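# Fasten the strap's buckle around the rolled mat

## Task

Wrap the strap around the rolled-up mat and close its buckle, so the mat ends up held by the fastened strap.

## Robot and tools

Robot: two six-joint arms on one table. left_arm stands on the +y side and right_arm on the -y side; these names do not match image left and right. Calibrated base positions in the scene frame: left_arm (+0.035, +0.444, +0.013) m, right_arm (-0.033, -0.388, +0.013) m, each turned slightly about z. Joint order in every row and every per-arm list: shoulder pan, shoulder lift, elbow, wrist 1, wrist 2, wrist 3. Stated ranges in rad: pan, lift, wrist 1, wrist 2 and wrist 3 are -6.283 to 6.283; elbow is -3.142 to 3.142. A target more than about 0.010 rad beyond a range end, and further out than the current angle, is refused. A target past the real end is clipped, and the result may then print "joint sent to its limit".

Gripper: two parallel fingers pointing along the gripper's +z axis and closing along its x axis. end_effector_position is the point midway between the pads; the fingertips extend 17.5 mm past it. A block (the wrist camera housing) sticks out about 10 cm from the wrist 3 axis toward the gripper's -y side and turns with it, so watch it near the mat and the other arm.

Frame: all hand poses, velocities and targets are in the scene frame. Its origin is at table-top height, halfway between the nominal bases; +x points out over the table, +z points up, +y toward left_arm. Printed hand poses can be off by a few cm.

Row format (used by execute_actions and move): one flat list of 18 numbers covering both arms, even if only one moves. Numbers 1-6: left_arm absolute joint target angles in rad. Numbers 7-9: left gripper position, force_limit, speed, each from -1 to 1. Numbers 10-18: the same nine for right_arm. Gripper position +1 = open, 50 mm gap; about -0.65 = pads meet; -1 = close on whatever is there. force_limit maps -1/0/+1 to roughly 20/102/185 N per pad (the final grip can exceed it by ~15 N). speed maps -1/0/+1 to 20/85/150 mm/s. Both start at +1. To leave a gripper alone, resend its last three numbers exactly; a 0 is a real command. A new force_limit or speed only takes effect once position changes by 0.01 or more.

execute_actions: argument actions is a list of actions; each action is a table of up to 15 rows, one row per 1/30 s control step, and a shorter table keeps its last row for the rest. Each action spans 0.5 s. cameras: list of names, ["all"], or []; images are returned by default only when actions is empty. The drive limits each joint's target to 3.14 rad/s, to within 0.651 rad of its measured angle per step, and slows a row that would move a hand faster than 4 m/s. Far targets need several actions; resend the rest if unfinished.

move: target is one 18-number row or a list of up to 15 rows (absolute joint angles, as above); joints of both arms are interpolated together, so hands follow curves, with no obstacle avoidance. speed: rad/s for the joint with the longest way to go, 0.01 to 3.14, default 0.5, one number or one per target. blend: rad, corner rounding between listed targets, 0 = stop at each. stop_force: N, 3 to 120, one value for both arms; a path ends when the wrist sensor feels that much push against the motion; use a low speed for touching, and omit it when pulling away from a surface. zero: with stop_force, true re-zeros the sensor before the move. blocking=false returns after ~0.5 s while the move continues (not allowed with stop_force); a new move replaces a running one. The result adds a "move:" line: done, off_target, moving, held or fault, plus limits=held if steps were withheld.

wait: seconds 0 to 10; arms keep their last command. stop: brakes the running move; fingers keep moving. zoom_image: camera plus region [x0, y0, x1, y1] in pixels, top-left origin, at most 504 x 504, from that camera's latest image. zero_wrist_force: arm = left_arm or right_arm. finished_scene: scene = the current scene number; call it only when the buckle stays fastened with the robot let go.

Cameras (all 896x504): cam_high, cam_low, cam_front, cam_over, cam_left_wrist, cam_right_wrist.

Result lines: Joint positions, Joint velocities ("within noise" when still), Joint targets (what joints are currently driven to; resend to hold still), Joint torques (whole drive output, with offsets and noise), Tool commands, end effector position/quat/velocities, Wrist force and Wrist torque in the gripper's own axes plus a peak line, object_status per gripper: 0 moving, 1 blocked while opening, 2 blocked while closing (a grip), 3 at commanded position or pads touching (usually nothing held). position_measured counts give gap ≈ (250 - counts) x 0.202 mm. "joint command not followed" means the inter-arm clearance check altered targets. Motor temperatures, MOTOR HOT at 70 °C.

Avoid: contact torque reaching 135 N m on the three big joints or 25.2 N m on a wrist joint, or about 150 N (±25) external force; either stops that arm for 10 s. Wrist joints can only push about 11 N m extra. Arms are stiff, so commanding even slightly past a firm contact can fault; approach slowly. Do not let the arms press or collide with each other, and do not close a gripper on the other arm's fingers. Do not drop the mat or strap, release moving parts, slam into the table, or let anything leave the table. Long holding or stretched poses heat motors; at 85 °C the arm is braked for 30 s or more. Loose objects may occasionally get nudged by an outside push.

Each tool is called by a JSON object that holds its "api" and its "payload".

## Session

{"api": "execute_actions", "payload": {"actions": []}}

Scene clock: 0.00 s.
left_arm: end_effector_position=(+0.6102, +0.1454, +0.1192) position_measured=3 object_status=3 end_effector_quat_wxyz=(-0.133, -0.562, +0.665, -0.473) | right_arm: end_effector_position=(+0.6689, -0.1292, +0.3927) position_measured=3 object_status=3 end_effector_quat_wxyz=(+0.221, -0.465, +0.790, +0.335)
Joint positions: left_arm=[-0.419 -0.971 2.084 -3.596 -2.133 2.556] | right_arm=[3.49 -2.054 -1.132 -1.177 2.335 -2.202]
Joint velocities: within noise
Joint torques (N m): no reading
Motor temperatures (°C): left_arm=[27 31 30 33 36 33] | right_arm=[36 33 25 30 43 37]
Wrist force (N): no reading
Wrist torque (N m): no reading
Wrist force, peak (N): no reading
Joint targets: left_arm=[-0.419 -0.971 2.084 -3.596 -2.133 2.556] | right_arm=[3.490 -2.054 -1.132 -1.177 2.335 -2.202]
Tool commands: left_gripper/position=+1.0 left_gripper/force_limit=+1.0 left_gripper/speed=+1.0 right_gripper/position=+1.0 right_gripper/force_limit=+1.0 right_gripper/speed=+1.0

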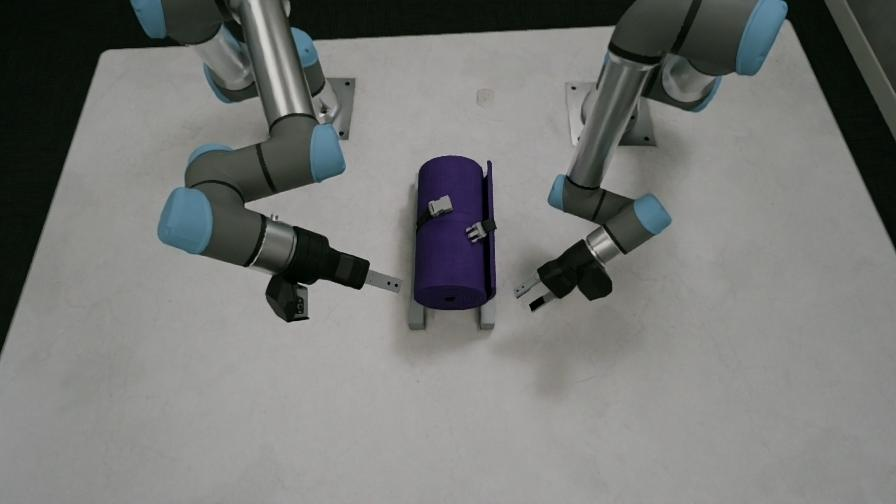

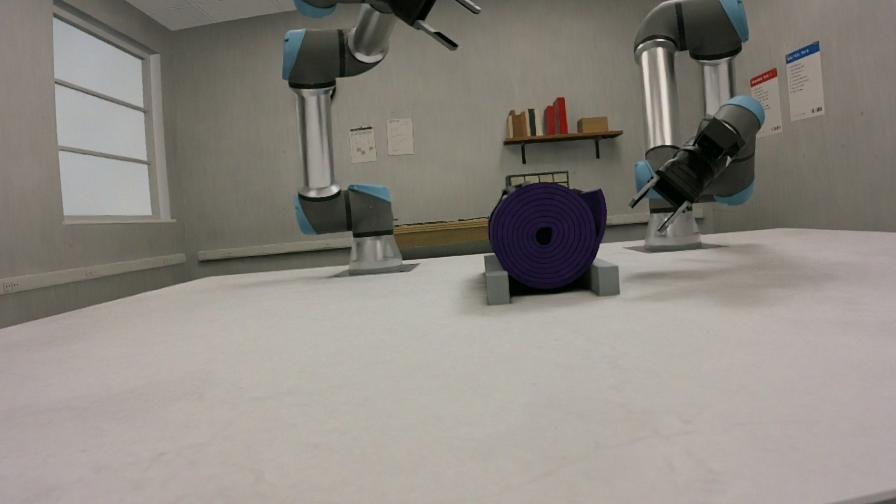

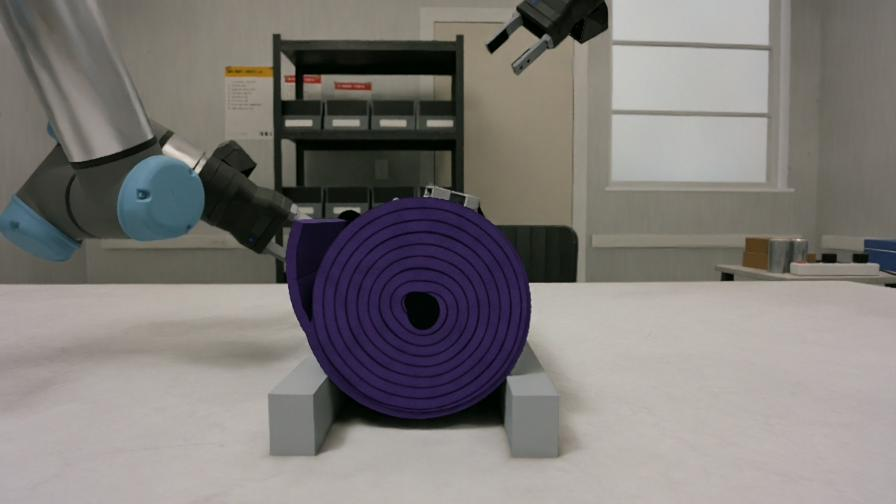

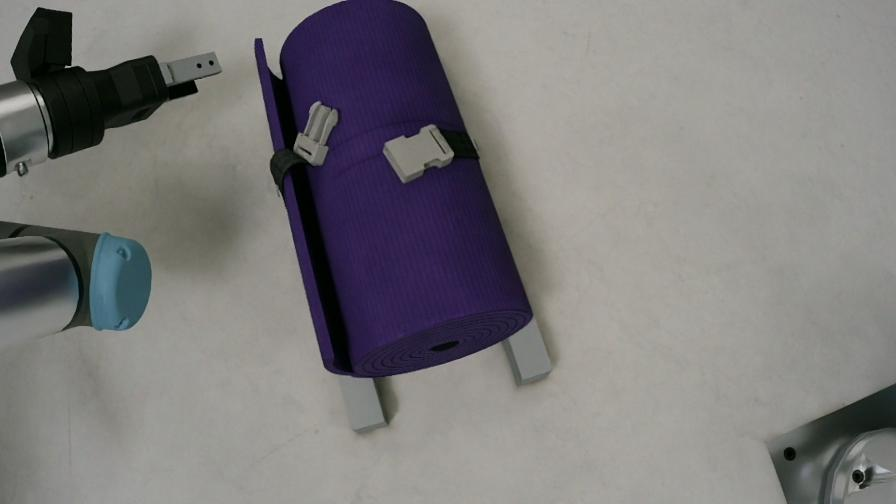

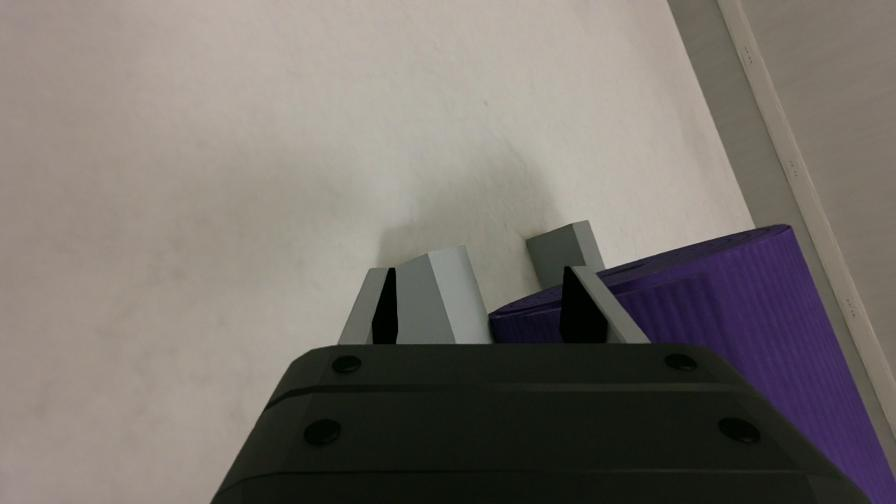

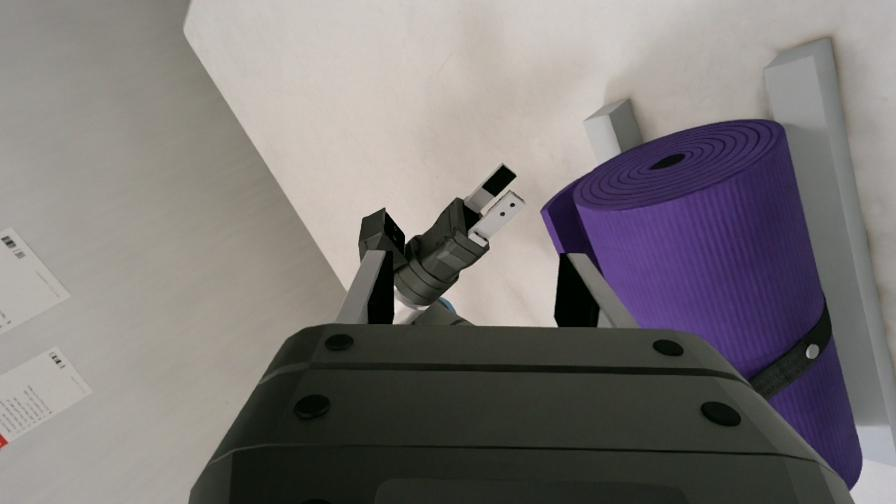

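{"api": "move", "payload": {"target": [[-0.419,-1.47,1.6,-2.7,-2.0,2.0,0,-0.5,-0.8,3.93,-1.2,-2.0798,-0.98,1.839,-0.497,0.5,-0.5,-0.8],[-1.0374,-1.47,1.5,-1.644,-1.5997,0.5859,0.6,-0.5,-0.8,3.93,-1.2,-2.0798,-0.98,1.839,-0.497,0.5,-0.5,-0.8]], "speed": 0.9, "blend": 0.3, "cameras": ["cam_left_wrist","cam_right_wrist","cam_over","cam_low"]}}

Scene clock: 19.30 s.
left_arm: end_effector_position=(+0.3994, +0.0183, +0.3318) position_measured=63 object_status=0 end_effector_quat_wxyz=(+0.026, +0.998, -0.052, -0.001) | right_arm: end_effector_position=(+0.3323, -0.1462, +0.3362) position_measured=78 object_status=3 end_effector_quat_wxyz=(+0.035, +0.135, +0.957, +0.255)
Joint positions: left_arm=[-1.037 -1.47 1.5 -1.644 -1.6 0.586] | right_arm=[3.93 -1.2 -2.08 -0.98 1.839 -0.497]
Joint torques (N m): left_arm=[-4.98 -30.55 -18.84 -0.59 0.52 -2.65] | right_arm=[-7.55 -2.75 33.29 2.41 3.08 0.78]
Wrist force (N): left_arm=[-0.7 -1.1 1.3] | right_arm=[0.5 -0.4 -0.6]
Wrist torque (N m): left_arm=[-0.07 -0.03 -0.26] | right_arm=[-0.21 -0.04 -0.44]
Wrist force, peak (N): left_arm=[-2.6 -0.1 1.9] | right_arm=[0.0 -2.4 -0.2]
Joint targets: left_arm=[-1.037 -1.470 1.500 -1.644 -1.600 0.586] | right_arm=[3.930 -1.200 -2.080 -0.980 1.839 -0.497]
move: done
Images, in order (width x height): cam_low 896x504, cam_over 896x504, cam_left_wrist 896x504, cam_right_wrist 896x504.

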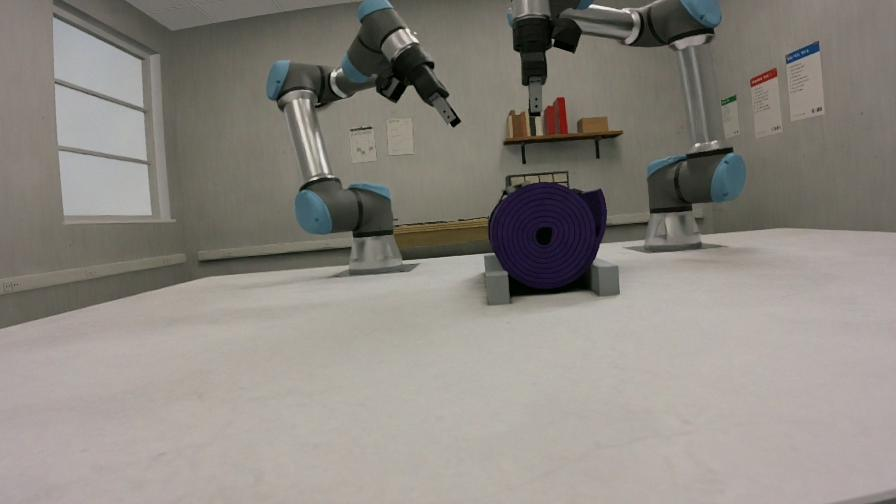

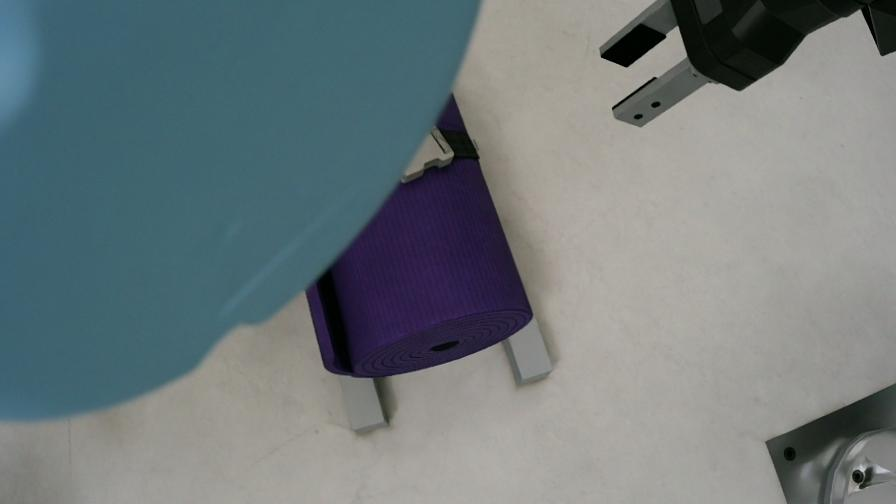

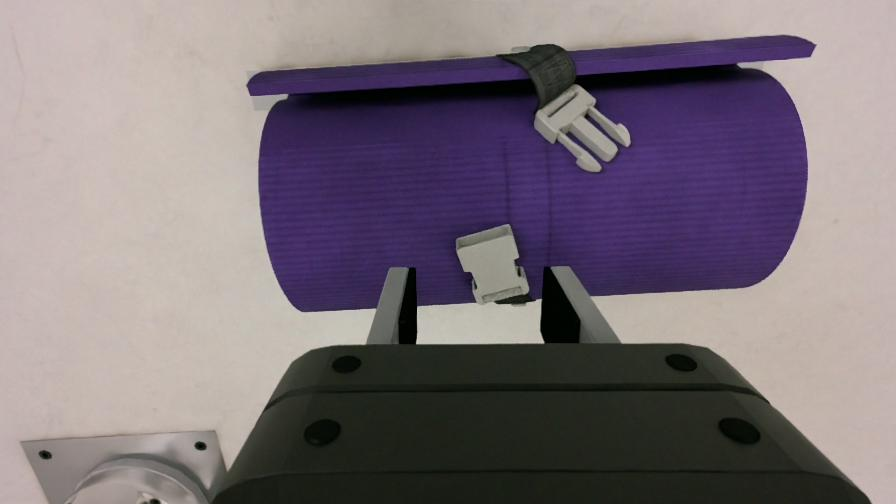

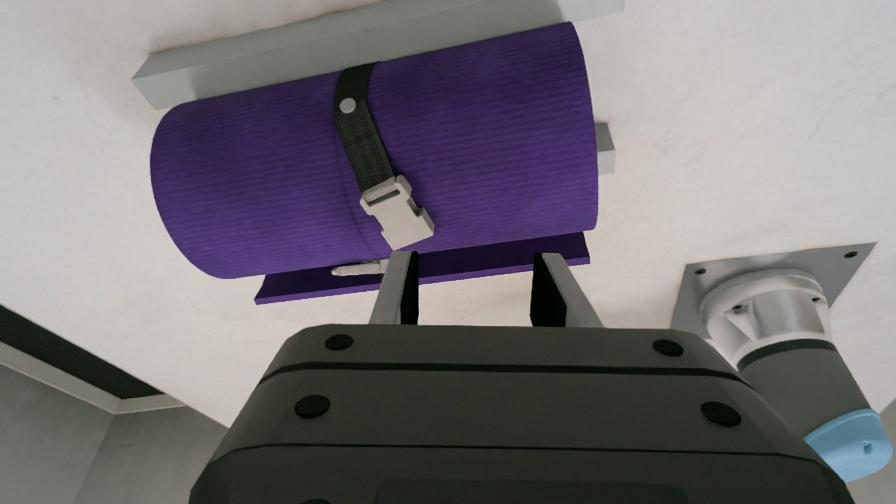

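{"api": "zoom_image", "payload": {"camera": "cam_left_wrist", "region": [440, 30, 660, 320]}}

{"api": "wait", "payload": {"seconds": 0.1, "cameras": ["cam_front","cam_low","cam_high"]}}

{"api": "zoom_image", "payload": {"camera": "cam_front", "region": [270, 160, 560, 440]}}

{"api": "zoom_image", "payload": {"camera": "cam_low", "region": [470, 160, 630, 310]}}

Scaled by 1.738.

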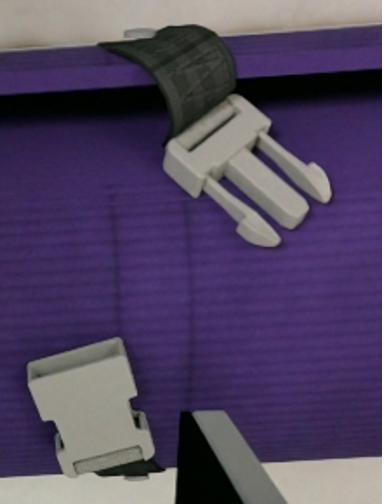

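Scene clock: 32.53 s.
left_arm: end_effector_position=(+0.3994, +0.0183, +0.3318) position_measured=63 object_status=3 end_effector_quat_wxyz=(+0.026, +0.998, -0.052, -0.001) | right_arm: end_effector_position=(+0.3323, -0.1462, +0.3362) position_measured=78 object_status=3 end_effector_quat_wxyz=(+0.035, +0.135, +0.957, +0.255)
Joint positions: left_arm=[-1.037 -1.47 1.5 -1.644 -1.6 0.586] | right_arm=[3.93 -1.2 -2.08 -0.98 1.839 -0.497]
Joint torques (N m): left_arm=[-6.28 -34.6 -18.63 -0.46 1.94 -2.42] | right_arm=[-7.14 -2.49 34 2.41 3.1 0.83]
Wrist force (N): left_arm=[-0.7 -1.0 1.4] | right_arm=[0.4 -0.3 -0.4]
Wrist torque (N m): left_arm=[-0.06 -0.03 -0.26] | right_arm=[-0.19 -0.02 -0.43]
Wrist force, peak (N): left_arm=[-0.8 -1.0 1.6] | right_arm=[0.6 -0.4 -0.6]
Joint targets: left_arm=[-1.037 -1.470 1.500 -1.644 -1.600 0.586] | right_arm=[3.930 -1.200 -2.080 -0.980 1.839 -0.497]
Tool commands: left_gripper/position=+0.6 left_gripper/force_limit=-0.5 left_gripper/speed=-0.8 right_gripper/position=+0.5 right_gripper/force_limit=-0.5 right_gripper/speed=-0.8
wait: 0.10 s; at rest from the start
Images, in order (width x height): cam_high 896x504, cam_low 896x504, cam_front 896x504.

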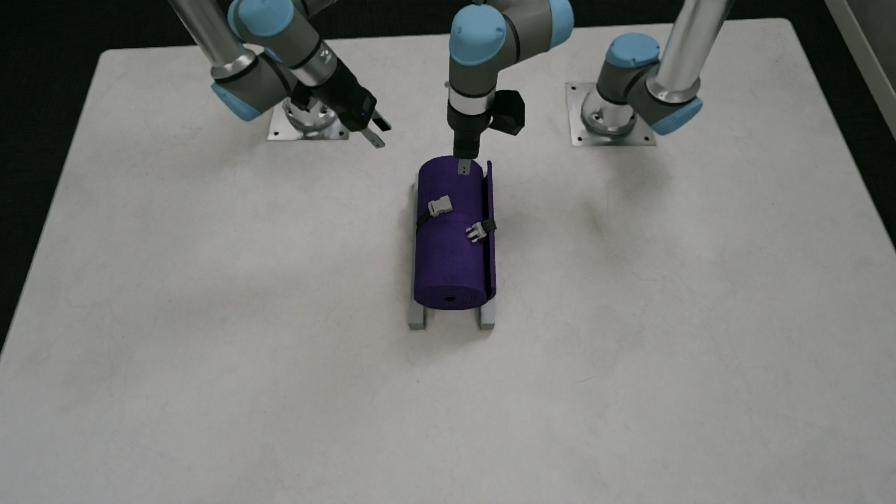

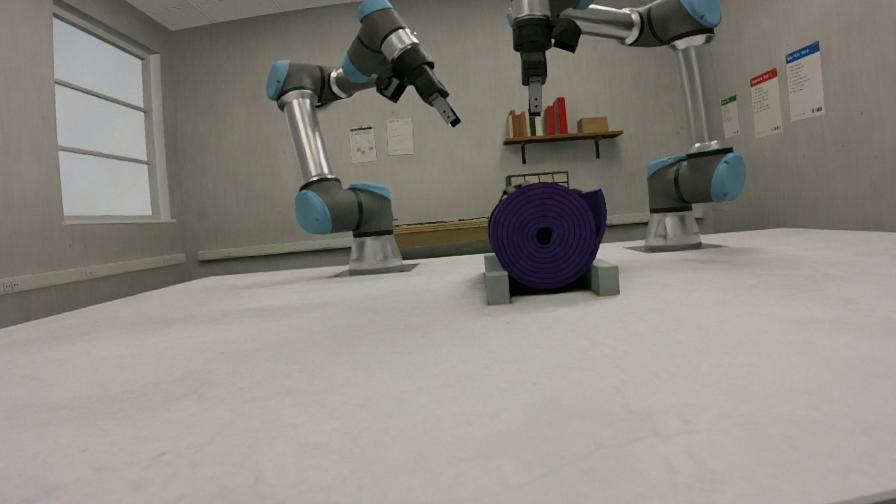

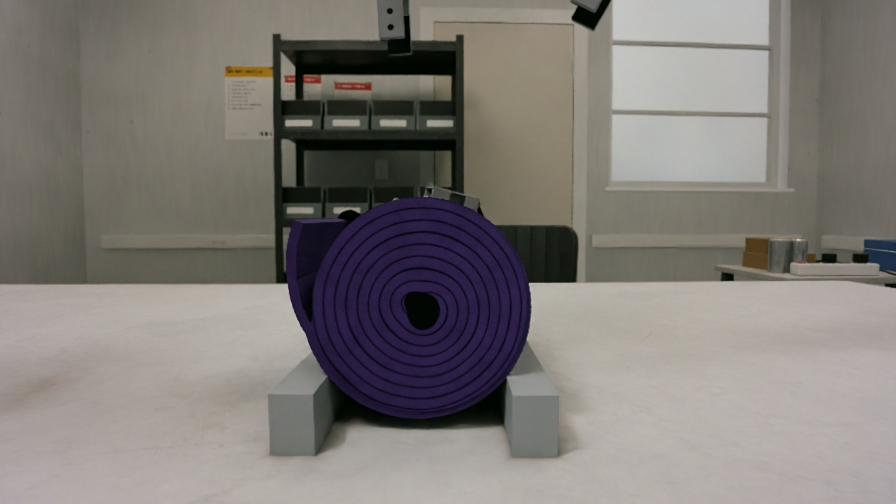

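Scaled by 1.738.

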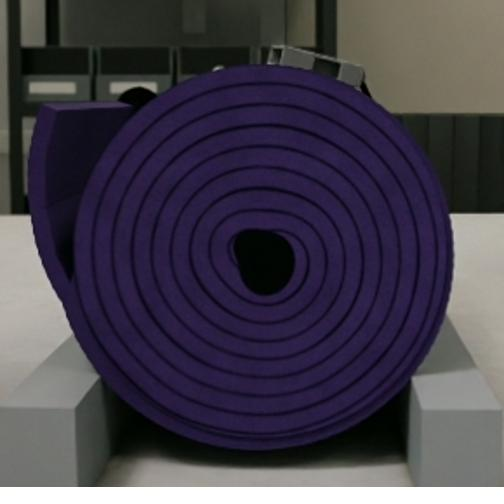

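Scaled by 3.150.

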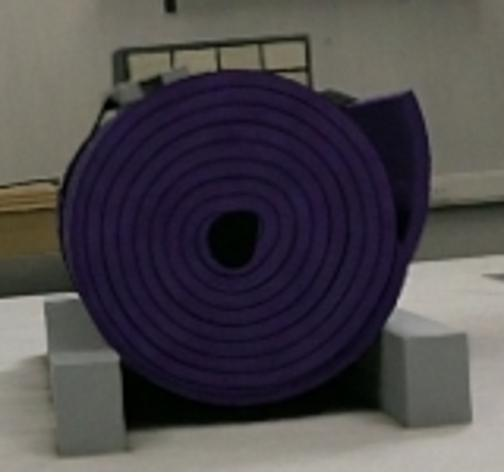

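{"api": "move", "payload": {"target": [-0.9613,-1.5145,2.093,-2.5645,-1.5137,-0.1289,0.7,-0.5,-0.8,3.6355,-1.7604,-2.0234,-0.6852,2.4175,-1.2508,0.7,-0.5,-0.8], "speed": 0.5, "cameras": ["cam_left_wrist","cam_right_wrist","cam_front","cam_over","cam_low"]}}

Scene clock: 89.23 s.
left_arm: end_effector_position=(+0.4509, +0.0571, +0.1887) position_measured=48 object_status=3 end_effector_quat_wxyz=(+0.195, +0.919, +0.335, +0.071) | right_arm: end_effector_position=(+0.4232, -0.1073, +0.2152) position_measured=48 object_status=3 end_effector_quat_wxyz=(-0.048, -0.103, +0.901, +0.420)
Joint positions: left_arm=[-0.961 -1.515 2.093 -2.564 -1.514 -0.129] | right_arm=[3.635 -1.76 -2.023 -0.685 2.417 -1.251]
Joint torques (N m): left_arm=[-8.62 -23.66 -18.38 -4.94 -1.88 -0.22] | right_arm=[3.19 26.84 11.04 3 0.76 -0.83]
Wrist force (N): left_arm=[-0.8 -1.9 1.8] | right_arm=[0.0 -0.1 -0.1]
Wrist torque (N m): left_arm=[-0.19 0.01 -0.36] | right_arm=[-0.11 0.15 -0.66]
Wrist force, peak (N): left_arm=[-0.2 -3.1 2.6] | right_arm=[1.3 -0.5 -1.9]
Joint targets: left_arm=[-0.961 -1.515 2.093 -2.564 -1.514 -0.129] | right_arm=[3.635 -1.760 -2.023 -0.685 2.418 -1.251]
move: done
Images, in order (width x height): cam_low 896x504, cam_front 896x504, cam_over 896x504, cam_left_wrist 896x504, cam_right_wrist 896x504.

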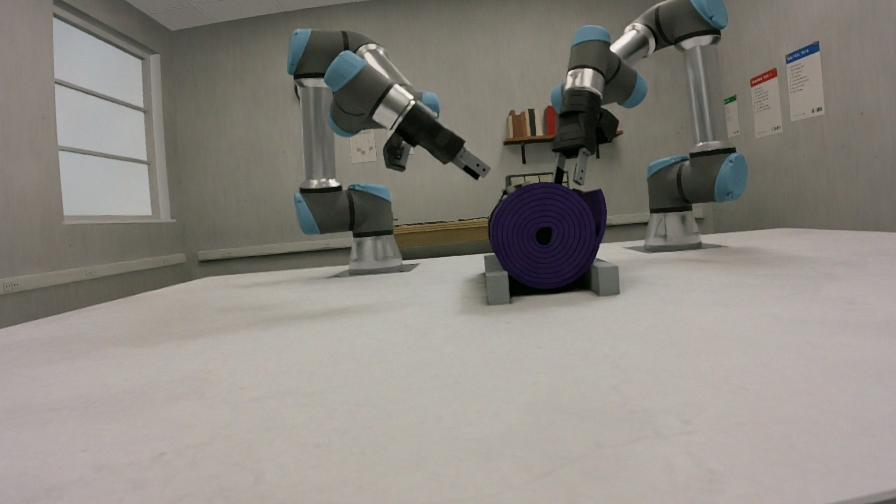

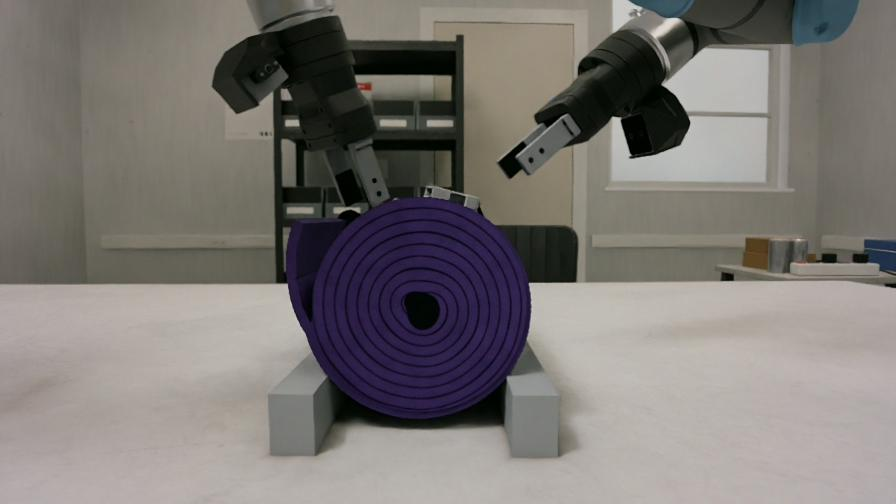

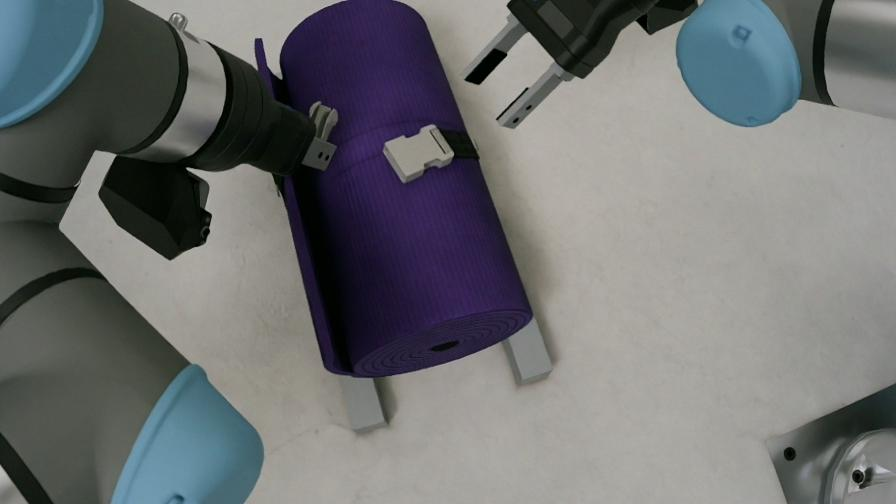

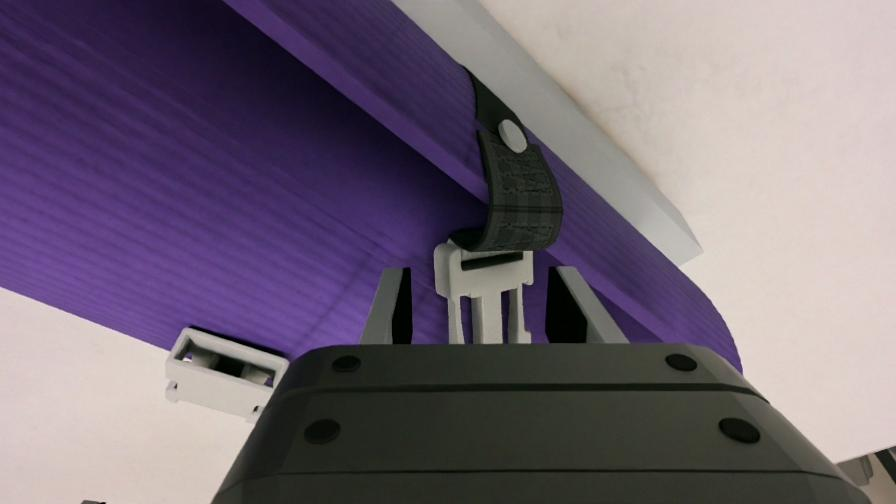

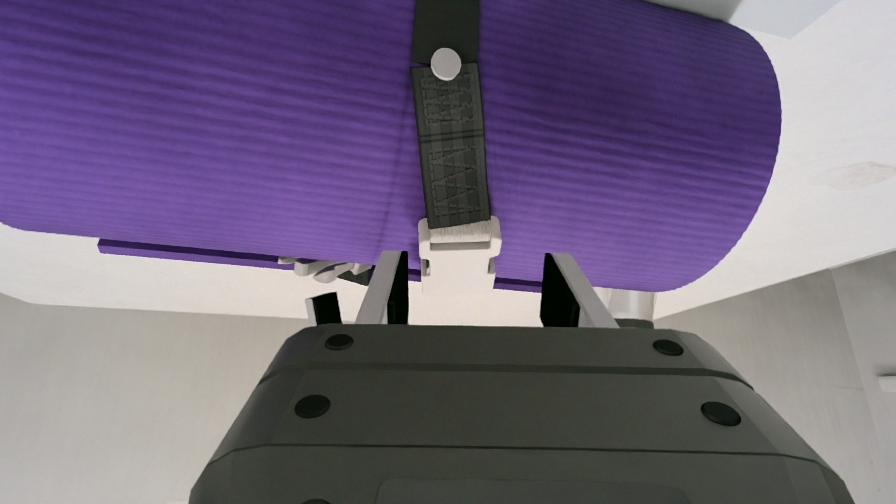

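{"api": "move", "payload": {"target": [-0.9533,-1.4426,2.0981,-2.642,-1.517,-0.1216,0.7,-0.5,-0.8,3.7135,-1.8427,-2.0547,-0.4885,2.3955,-1.139,0.7,-0.5,-0.8], "speed": 0.08, "stop_force": 15, "cameras": ["cam_left_wrist","cam_right_wrist","cam_front"]}}

Scene clock: 117.63 s.
left_arm: end_effector_position=(+0.4557, +0.0527, +0.1748) position_measured=48 object_status=3 end_effector_quat_wxyz=(+0.195, +0.919, +0.335, +0.071) | right_arm: end_effector_position=(+0.4175, -0.0669, +0.1810) position_measured=48 object_status=3 end_effector_quat_wxyz=(-0.048, -0.103, +0.901, +0.420)
Joint positions: left_arm=[-0.957 -1.478 2.096 -2.604 -1.515 -0.125] | right_arm=[3.714 -1.843 -2.055 -0.489 2.395 -1.139]
Joint torques (N m): left_arm=[-8.56 -29.52 -24.18 -0.23 2.89 -2.49] | right_arm=[-7.43 40.58 27.05 2.89 4.04 -0.81]
Wrist force (N): left_arm=[-2.8 -4.4 -12.6] | right_arm=[0.3 -0.5 0.0]
Wrist torque (N m): left_arm=[-0.20 -0.27 -0.27] | right_arm=[-0.15 0.10 -0.69]
Wrist force, peak (N): left_arm=[-2.6 -8.5 -25.2] | right_arm=[0.3 -0.7 0.2]
Joint targets: left_arm=[-0.957 -1.478 2.096 -2.604 -1.515 -0.125] | right_arm=[3.713 -1.843 -2.055 -0.488 2.396 -1.139]
move: contact (left_arm); left_arm: the wrist 1 is farthest, 0.038 rad from its target
Images, in order (width x height): cam_front 896x504, cam_left_wrist 896x504, cam_right_wrist 896x504.

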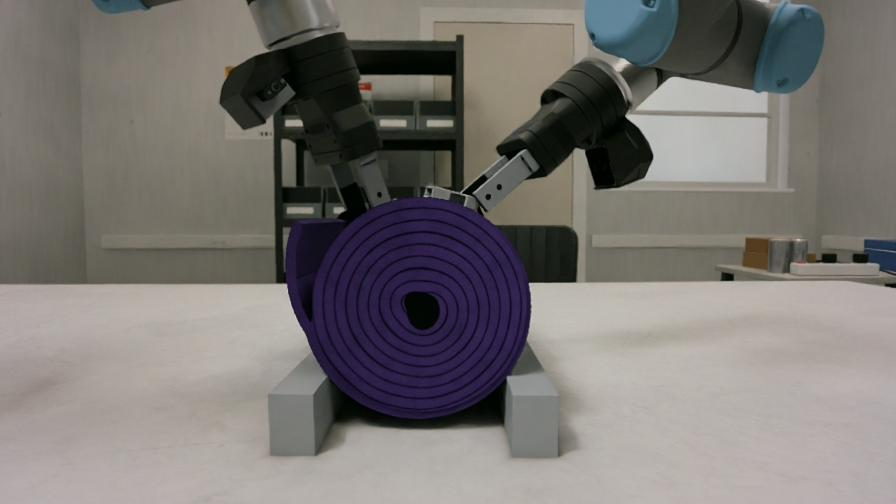

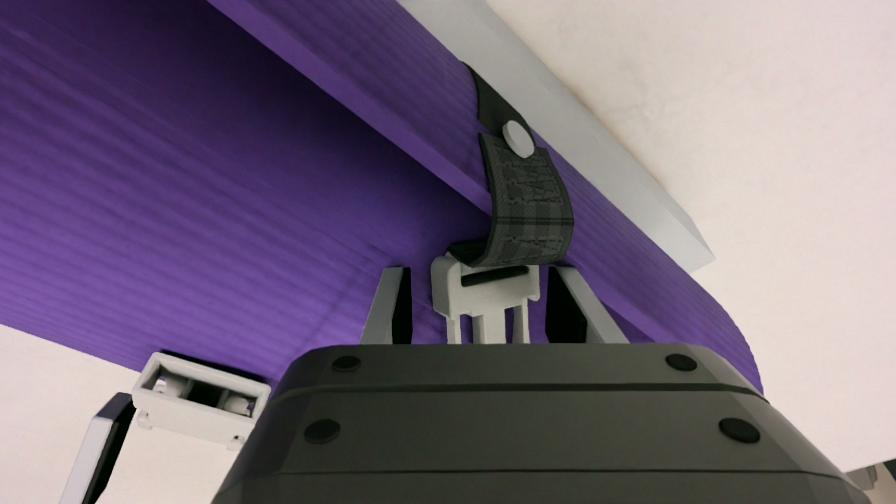

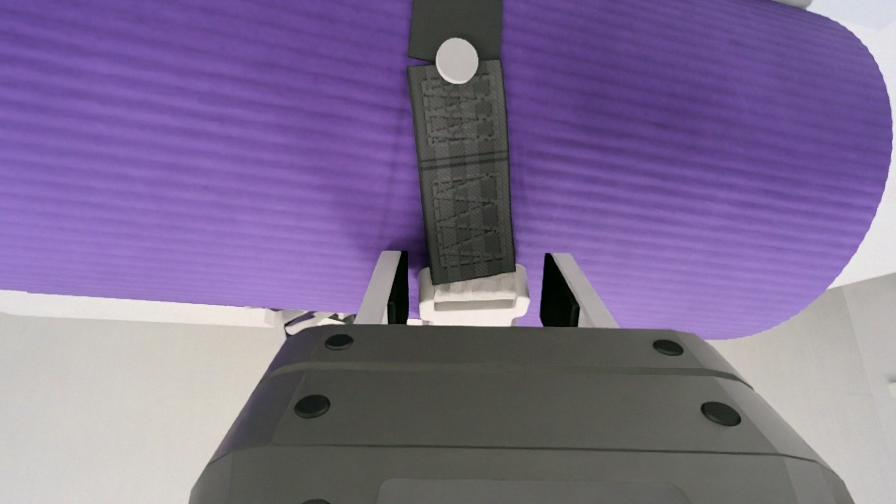

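{"api": "move", "payload": {"target": [[-0.9518,-1.4886,2.101,-2.5991,-1.518,-0.119,0.7,-0.5,-0.8,3.7135,-1.8427,-2.0547,-0.4885,2.3955,-1.139,0.7,-0.5,-0.8]], "speed": 0.1}}

{"api": "move", "payload": {"target": [[-0.9499,-1.4503,2.1034,-2.6398,-1.5184,-0.1184,0.7,-0.5,-0.8,3.7225,-1.8525,-2.056,-0.466,2.392,-1.1255,0.7,-0.5,-0.8]], "speed": 0.05, "stop_force": 15, "cameras": ["cam_left_wrist","cam_right_wrist"]}}

Scene clock: 135.37 s.
left_arm: end_effector_position=(+0.4555, +0.0574, +0.1769) position_measured=48 object_status=3 end_effector_quat_wxyz=(+0.195, +0.919, +0.334, +0.071) | right_arm: end_effector_position=(+0.4175, -0.0669, +0.1810) position_measured=48 object_status=3 end_effector_quat_wxyz=(-0.048, -0.103, +0.900, +0.420)
Joint positions: left_arm=[-0.952 -1.489 2.101 -2.599 -1.518 -0.119] | right_arm=[3.713 -1.843 -2.055 -0.489 2.396 -1.139]
Joint torques (N m): left_arm=[2.95 -26.2 -21.56 -2.12 -1.29 1.12] | right_arm=[-7.52 40.29 26.58 4.71 4.02 -0.64]
Wrist force (N): left_arm=[-1.0 -1.9 1.9] | right_arm=[-0.1 -0.4 0.0]
Wrist torque (N m): left_arm=[-0.17 0.04 -0.36] | right_arm=[-0.14 0.16 -0.69]
Wrist force, peak (N): left_arm=[-2.9 -4.4 -13.2] | right_arm=[0.2 -0.8 0.1]
Joint targets: left_arm=[-0.952 -1.489 2.101 -2.599 -1.518 -0.119] | right_arm=[3.713 -1.843 -2.055 -0.488 2.396 -1.139]
move: done

Scene clock: 136.87 s.
left_arm: end_effector_position=(+0.4566, +0.0561, +0.1736) position_measured=48 object_status=3 end_effector_quat_wxyz=(+0.196, +0.919, +0.334, +0.071) | right_arm: end_effector_position=(+0.4175, -0.0649, +0.1797) position_measured=48 object_status=3 end_effector_quat_wxyz=(-0.047, -0.103, +0.900, +0.420)
Joint positions: left_arm=[-0.951 -1.48 2.101 -2.609 -1.518 -0.119] | right_arm=[3.717 -1.847 -2.055 -0.479 2.394 -1.133]
Joint torques (N m): left_arm=[-6.41 -18.16 -24.95 -4.18 2.74 1.23] | right_arm=[-1.57 36.05 24.19 2.6 4.35 -1.37]
Wrist force (N): left_arm=[-4.1 -1.1 -11.6] | right_arm=[2.1 -0.7 -15.1]
Wrist torque (N m): left_arm=[-0.02 0.34 -0.37] | right_arm=[0.00 -0.21 -0.66]
Wrist force, peak (N): left_arm=[-5.5 -1.8 -22.2] | right_arm=[3.7 -1.8 -20.5]
Joint targets: left_arm=[-0.951 -1.480 2.101 -2.609 -1.518 -0.119] | right_arm=[3.717 -1.847 -2.055 -0.479 2.394 -1.133]
move: contact (left_arm, right_arm); left_arm: the wrist 1 is farthest, 0.031 rad from its target; right_arm: the wrist 1 is farthest, 0.013 rad from its target
Images, in order (width x height): cam_left_wrist 896x504, cam_right_wrist 896x504.

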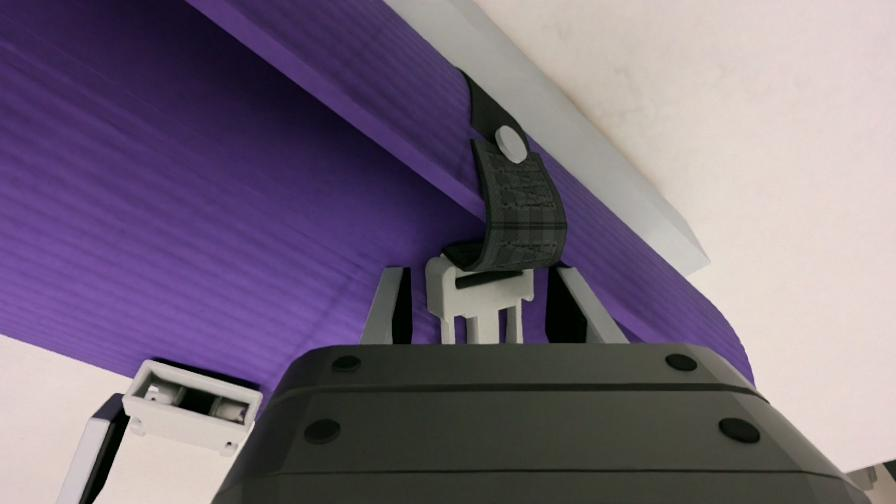

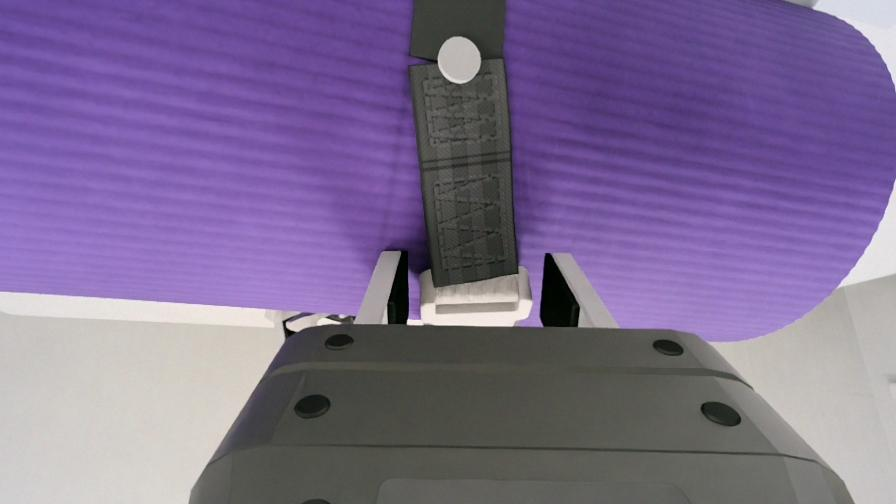

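{"api": "move", "payload": {"target": [[-0.8833,-1.4749,2.073,-2.5804,-1.6512,0.1817,0.95,-0.5,-0.8,3.717,-1.847,-2.055,-0.479,2.394,-1.133,-1,-0.2,-0.8]], "speed": 0.25}}

{"api": "move", "payload": {"target": [[-0.8864,-1.4342,2.0776,-2.626,-1.6499,0.179,0.95,-0.5,-0.8,3.717,-1.847,-2.055,-0.479,2.394,-1.133,-1,-0.2,-0.8]], "speed": 0.05, "stop_force": 15, "cameras": ["cam_left_wrist","cam_right_wrist","cam_front","cam_over"]}}

Scene clock: 157.77 s.
left_arm: end_effector_position=(+0.4580, +0.0602, +0.1806) position_measured=10 object_status=3 end_effector_quat_wxyz=(+0.203, +0.955, +0.212, +0.045) | right_arm: end_effector_position=(+0.4176, -0.0650, +0.1797) position_measured=89 object_status=2 end_effector_quat_wxyz=(-0.047, -0.102, +0.901, +0.420)
Joint positions: left_arm=[-0.883 -1.475 2.073 -2.58 -1.651 0.182] | right_arm=[3.717 -1.847 -2.055 -0.479 2.394 -1.133]
Joint torques (N m): left_arm=[-9.02 -25.4 -15.18 -5.58 1.75 -1.67] | right_arm=[-6.1 16.95 24.32 1.15 1.81 1.12]
Wrist force (N): left_arm=[-1.1 -1.7 1.9] | right_arm=[-1.0 3.1 -4.4]
Wrist torque (N m): left_arm=[-0.16 0.07 -0.23] | right_arm=[-0.07 -0.02 -0.76]
Wrist force, peak (N): left_arm=[-4.4 -1.2 -12.2] | right_arm=[2.5 -0.2 -15.5]
Joint targets: left_arm=[-0.883 -1.475 2.073 -2.580 -1.651 0.182] | right_arm=[3.717 -1.847 -2.055 -0.479 2.394 -1.133]
move: done

Scene clock: 159.40 s.
left_arm: end_effector_position=(+0.4598, +0.0563, +0.1716) position_measured=10 object_status=3 end_effector_quat_wxyz=(+0.203, +0.955, +0.212, +0.045) | right_arm: end_effector_position=(+0.4176, -0.0650, +0.1796) position_measured=89 object_status=2 end_effector_quat_wxyz=(-0.047, -0.102, +0.901, +0.420)
Joint positions: left_arm=[-0.885 -1.452 2.075 -2.606 -1.65 0.18] | right_arm=[3.717 -1.847 -2.055 -0.479 2.394 -1.133]
Joint torques (N m): left_arm=[10.48 -21.48 -23.45 -3.64 -2.09 2.31] | right_arm=[-5.18 18.96 23.67 1.63 -0.34 0.88]
Wrist force (N): left_arm=[-0.9 2.2 -8.8] | right_arm=[-0.6 3.4 -4.4]
Wrist torque (N m): left_arm=[-0.10 0.32 -0.12] | right_arm=[-0.09 0.03 -0.76]
Wrist force, peak (N): left_arm=[-2.7 2.4 -18.8] | right_arm=[-0.7 4.2 -4.8]
Joint targets: left_arm=[-0.885 -1.452 2.075 -2.606 -1.650 0.180] | right_arm=[3.717 -1.847 -2.055 -0.479 2.394 -1.133]
move: contact (left_arm); left_arm: the wrist 1 is farthest, 0.020 rad from its target
Images, in order (width x height): cam_front 896x504, cam_over 896x504, cam_left_wrist 896x504, cam_right_wrist 896x504.

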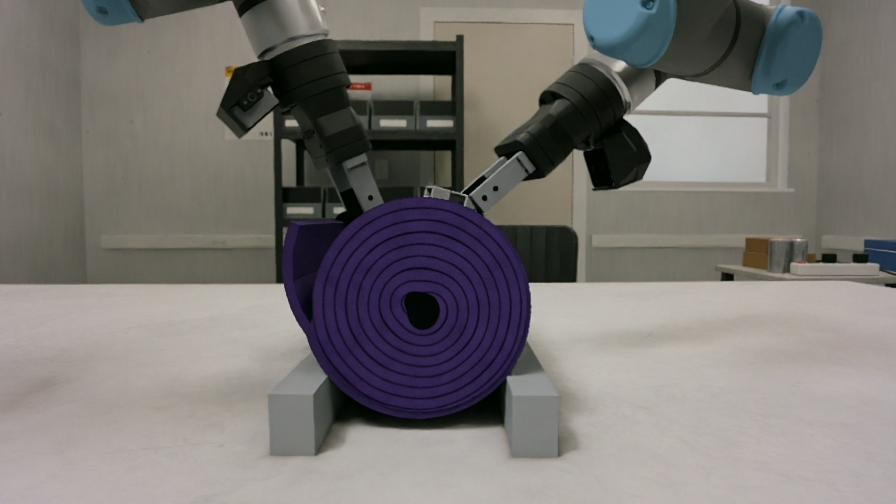

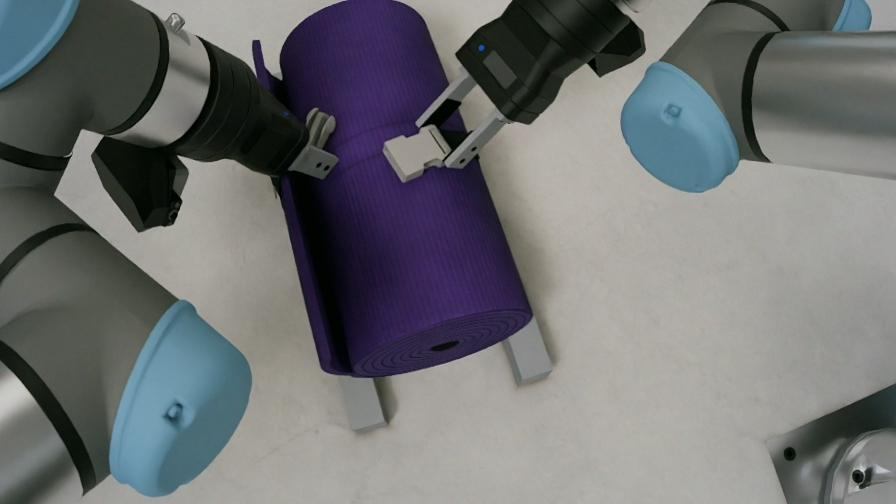

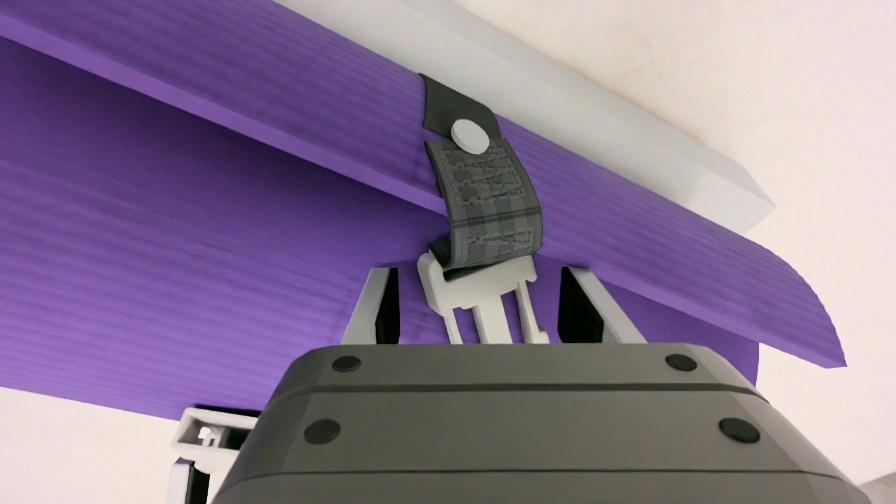

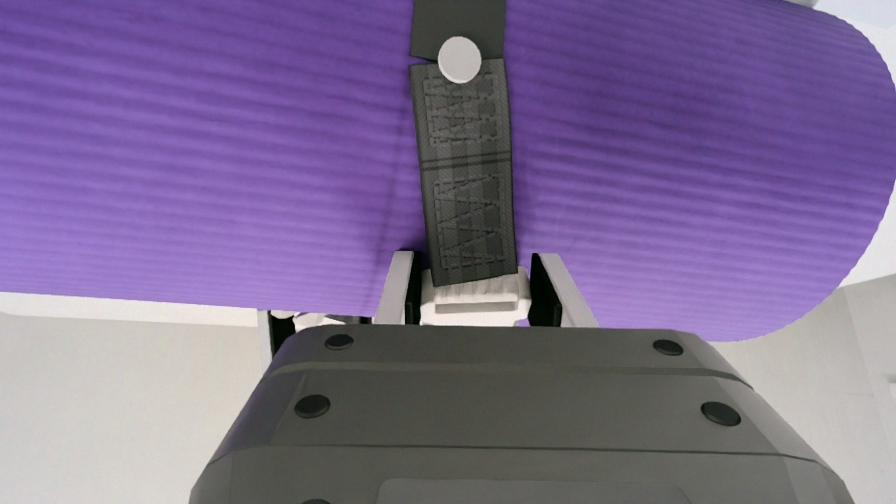

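{"api": "move", "payload": {"target": [[-0.8873,-1.4308,2.0676,-2.6194,-1.6495,0.178,0.95,-0.5,-0.8,3.717,-1.847,-2.055,-0.479,2.394,-1.133,-1,-0.2,-0.8]], "speed": 0.04, "stop_force": 18}}

{"api": "wait", "payload": {"seconds": 0.1, "cameras": ["cam_left_wrist"]}}

Scene clock: 167.20 s.
left_arm: end_effector_position=(+0.4602, +0.0556, +0.1709) position_measured=10 object_status=3 end_effector_quat_wxyz=(+0.203, +0.955, +0.212, +0.045) | right_arm: end_effector_position=(+0.4176, -0.0650, +0.1796) position_measured=89 object_status=2 end_effector_quat_wxyz=(-0.047, -0.102, +0.901, +0.420)
Joint positions: left_arm=[-0.885 -1.45 2.074 -2.608 -1.65 0.18] | right_arm=[3.717 -1.847 -2.055 -0.479 2.394 -1.133]
Joint torques (N m): left_arm=[9.59 -27.27 -12.71 -0.62 0.3 2.25] | right_arm=[-4.07 25.25 22.06 3.84 -1.04 0.37]
Wrist force (N): left_arm=[-2.8 -6.6 -14.8] | right_arm=[-1.0 2.8 -4.2]
Wrist torque (N m): left_arm=[-0.34 -0.49 -0.07] | right_arm=[-0.08 0.01 -0.74]
Wrist force, peak (N): left_arm=[-6.3 -11.8 -33.7] | right_arm=[-0.4 3.7 -4.8]
Joint targets: left_arm=[-0.885 -1.450 2.074 -2.608 -1.650 0.180] | right_arm=[3.717 -1.847 -2.055 -0.479 2.394 -1.133]
move: contact (left_arm); left_arm: the shoulder lift is farthest, 0.019 rad from its target

Scene clock: 167.30 s.
left_arm: end_effector_position=(+0.4602, +0.0556, +0.1709) position_measured=10 object_status=3 end_effector_quat_wxyz=(+0.203, +0.955, +0.212, +0.045) | right_arm: end_effector_position=(+0.4176, -0.0650, +0.1796) position_measured=89 object_status=2 end_effector_quat_wxyz=(-0.047, -0.102, +0.901, +0.420)
Joint positions: left_arm=[-0.885 -1.45 2.074 -2.608 -1.65 0.18] | right_arm=[3.717 -1.847 -2.055 -0.479 2.394 -1.133]
Joint torques (N m): left_arm=[9.09 -28.16 -12.31 -0.67 0.16 2.25] | right_arm=[-3.82 25.87 21.46 3.86 -1.14 0.35]
Wrist force (N): left_arm=[-2.3 -6.5 -13.9] | right_arm=[-1.5 1.8 -3.8]
Wrist torque (N m): left_arm=[-0.31 -0.50 -0.07] | right_arm=[-0.11 0.00 -0.75]
Wrist force, peak (N): left_arm=[-3.0 -6.6 -15.5] | right_arm=[-0.6 3.2 -4.4]
Joint targets: left_arm=[-0.885 -1.450 2.074 -2.608 -1.650 0.180] | right_arm=[3.717 -1.847 -2.055 -0.479 2.394 -1.133]
Tool commands: left_gripper/position=+0.95 left_gripper/force_limit=-0.5 left_gripper/speed=-0.8 right_gripper/position=-1.0 right_gripper/force_limit=-0.2 right_gripper/speed=-0.8
wait: 0.10 s; no rest
Images, in order (width x height): cam_left_wrist 896x504.

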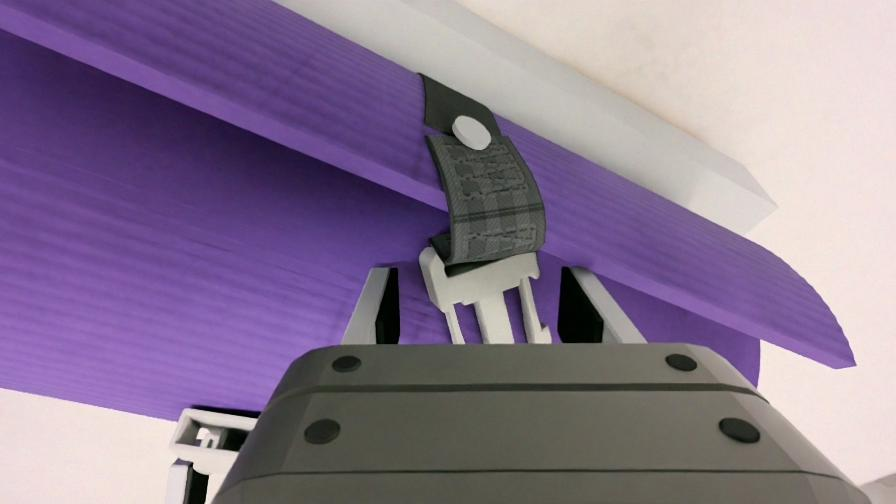

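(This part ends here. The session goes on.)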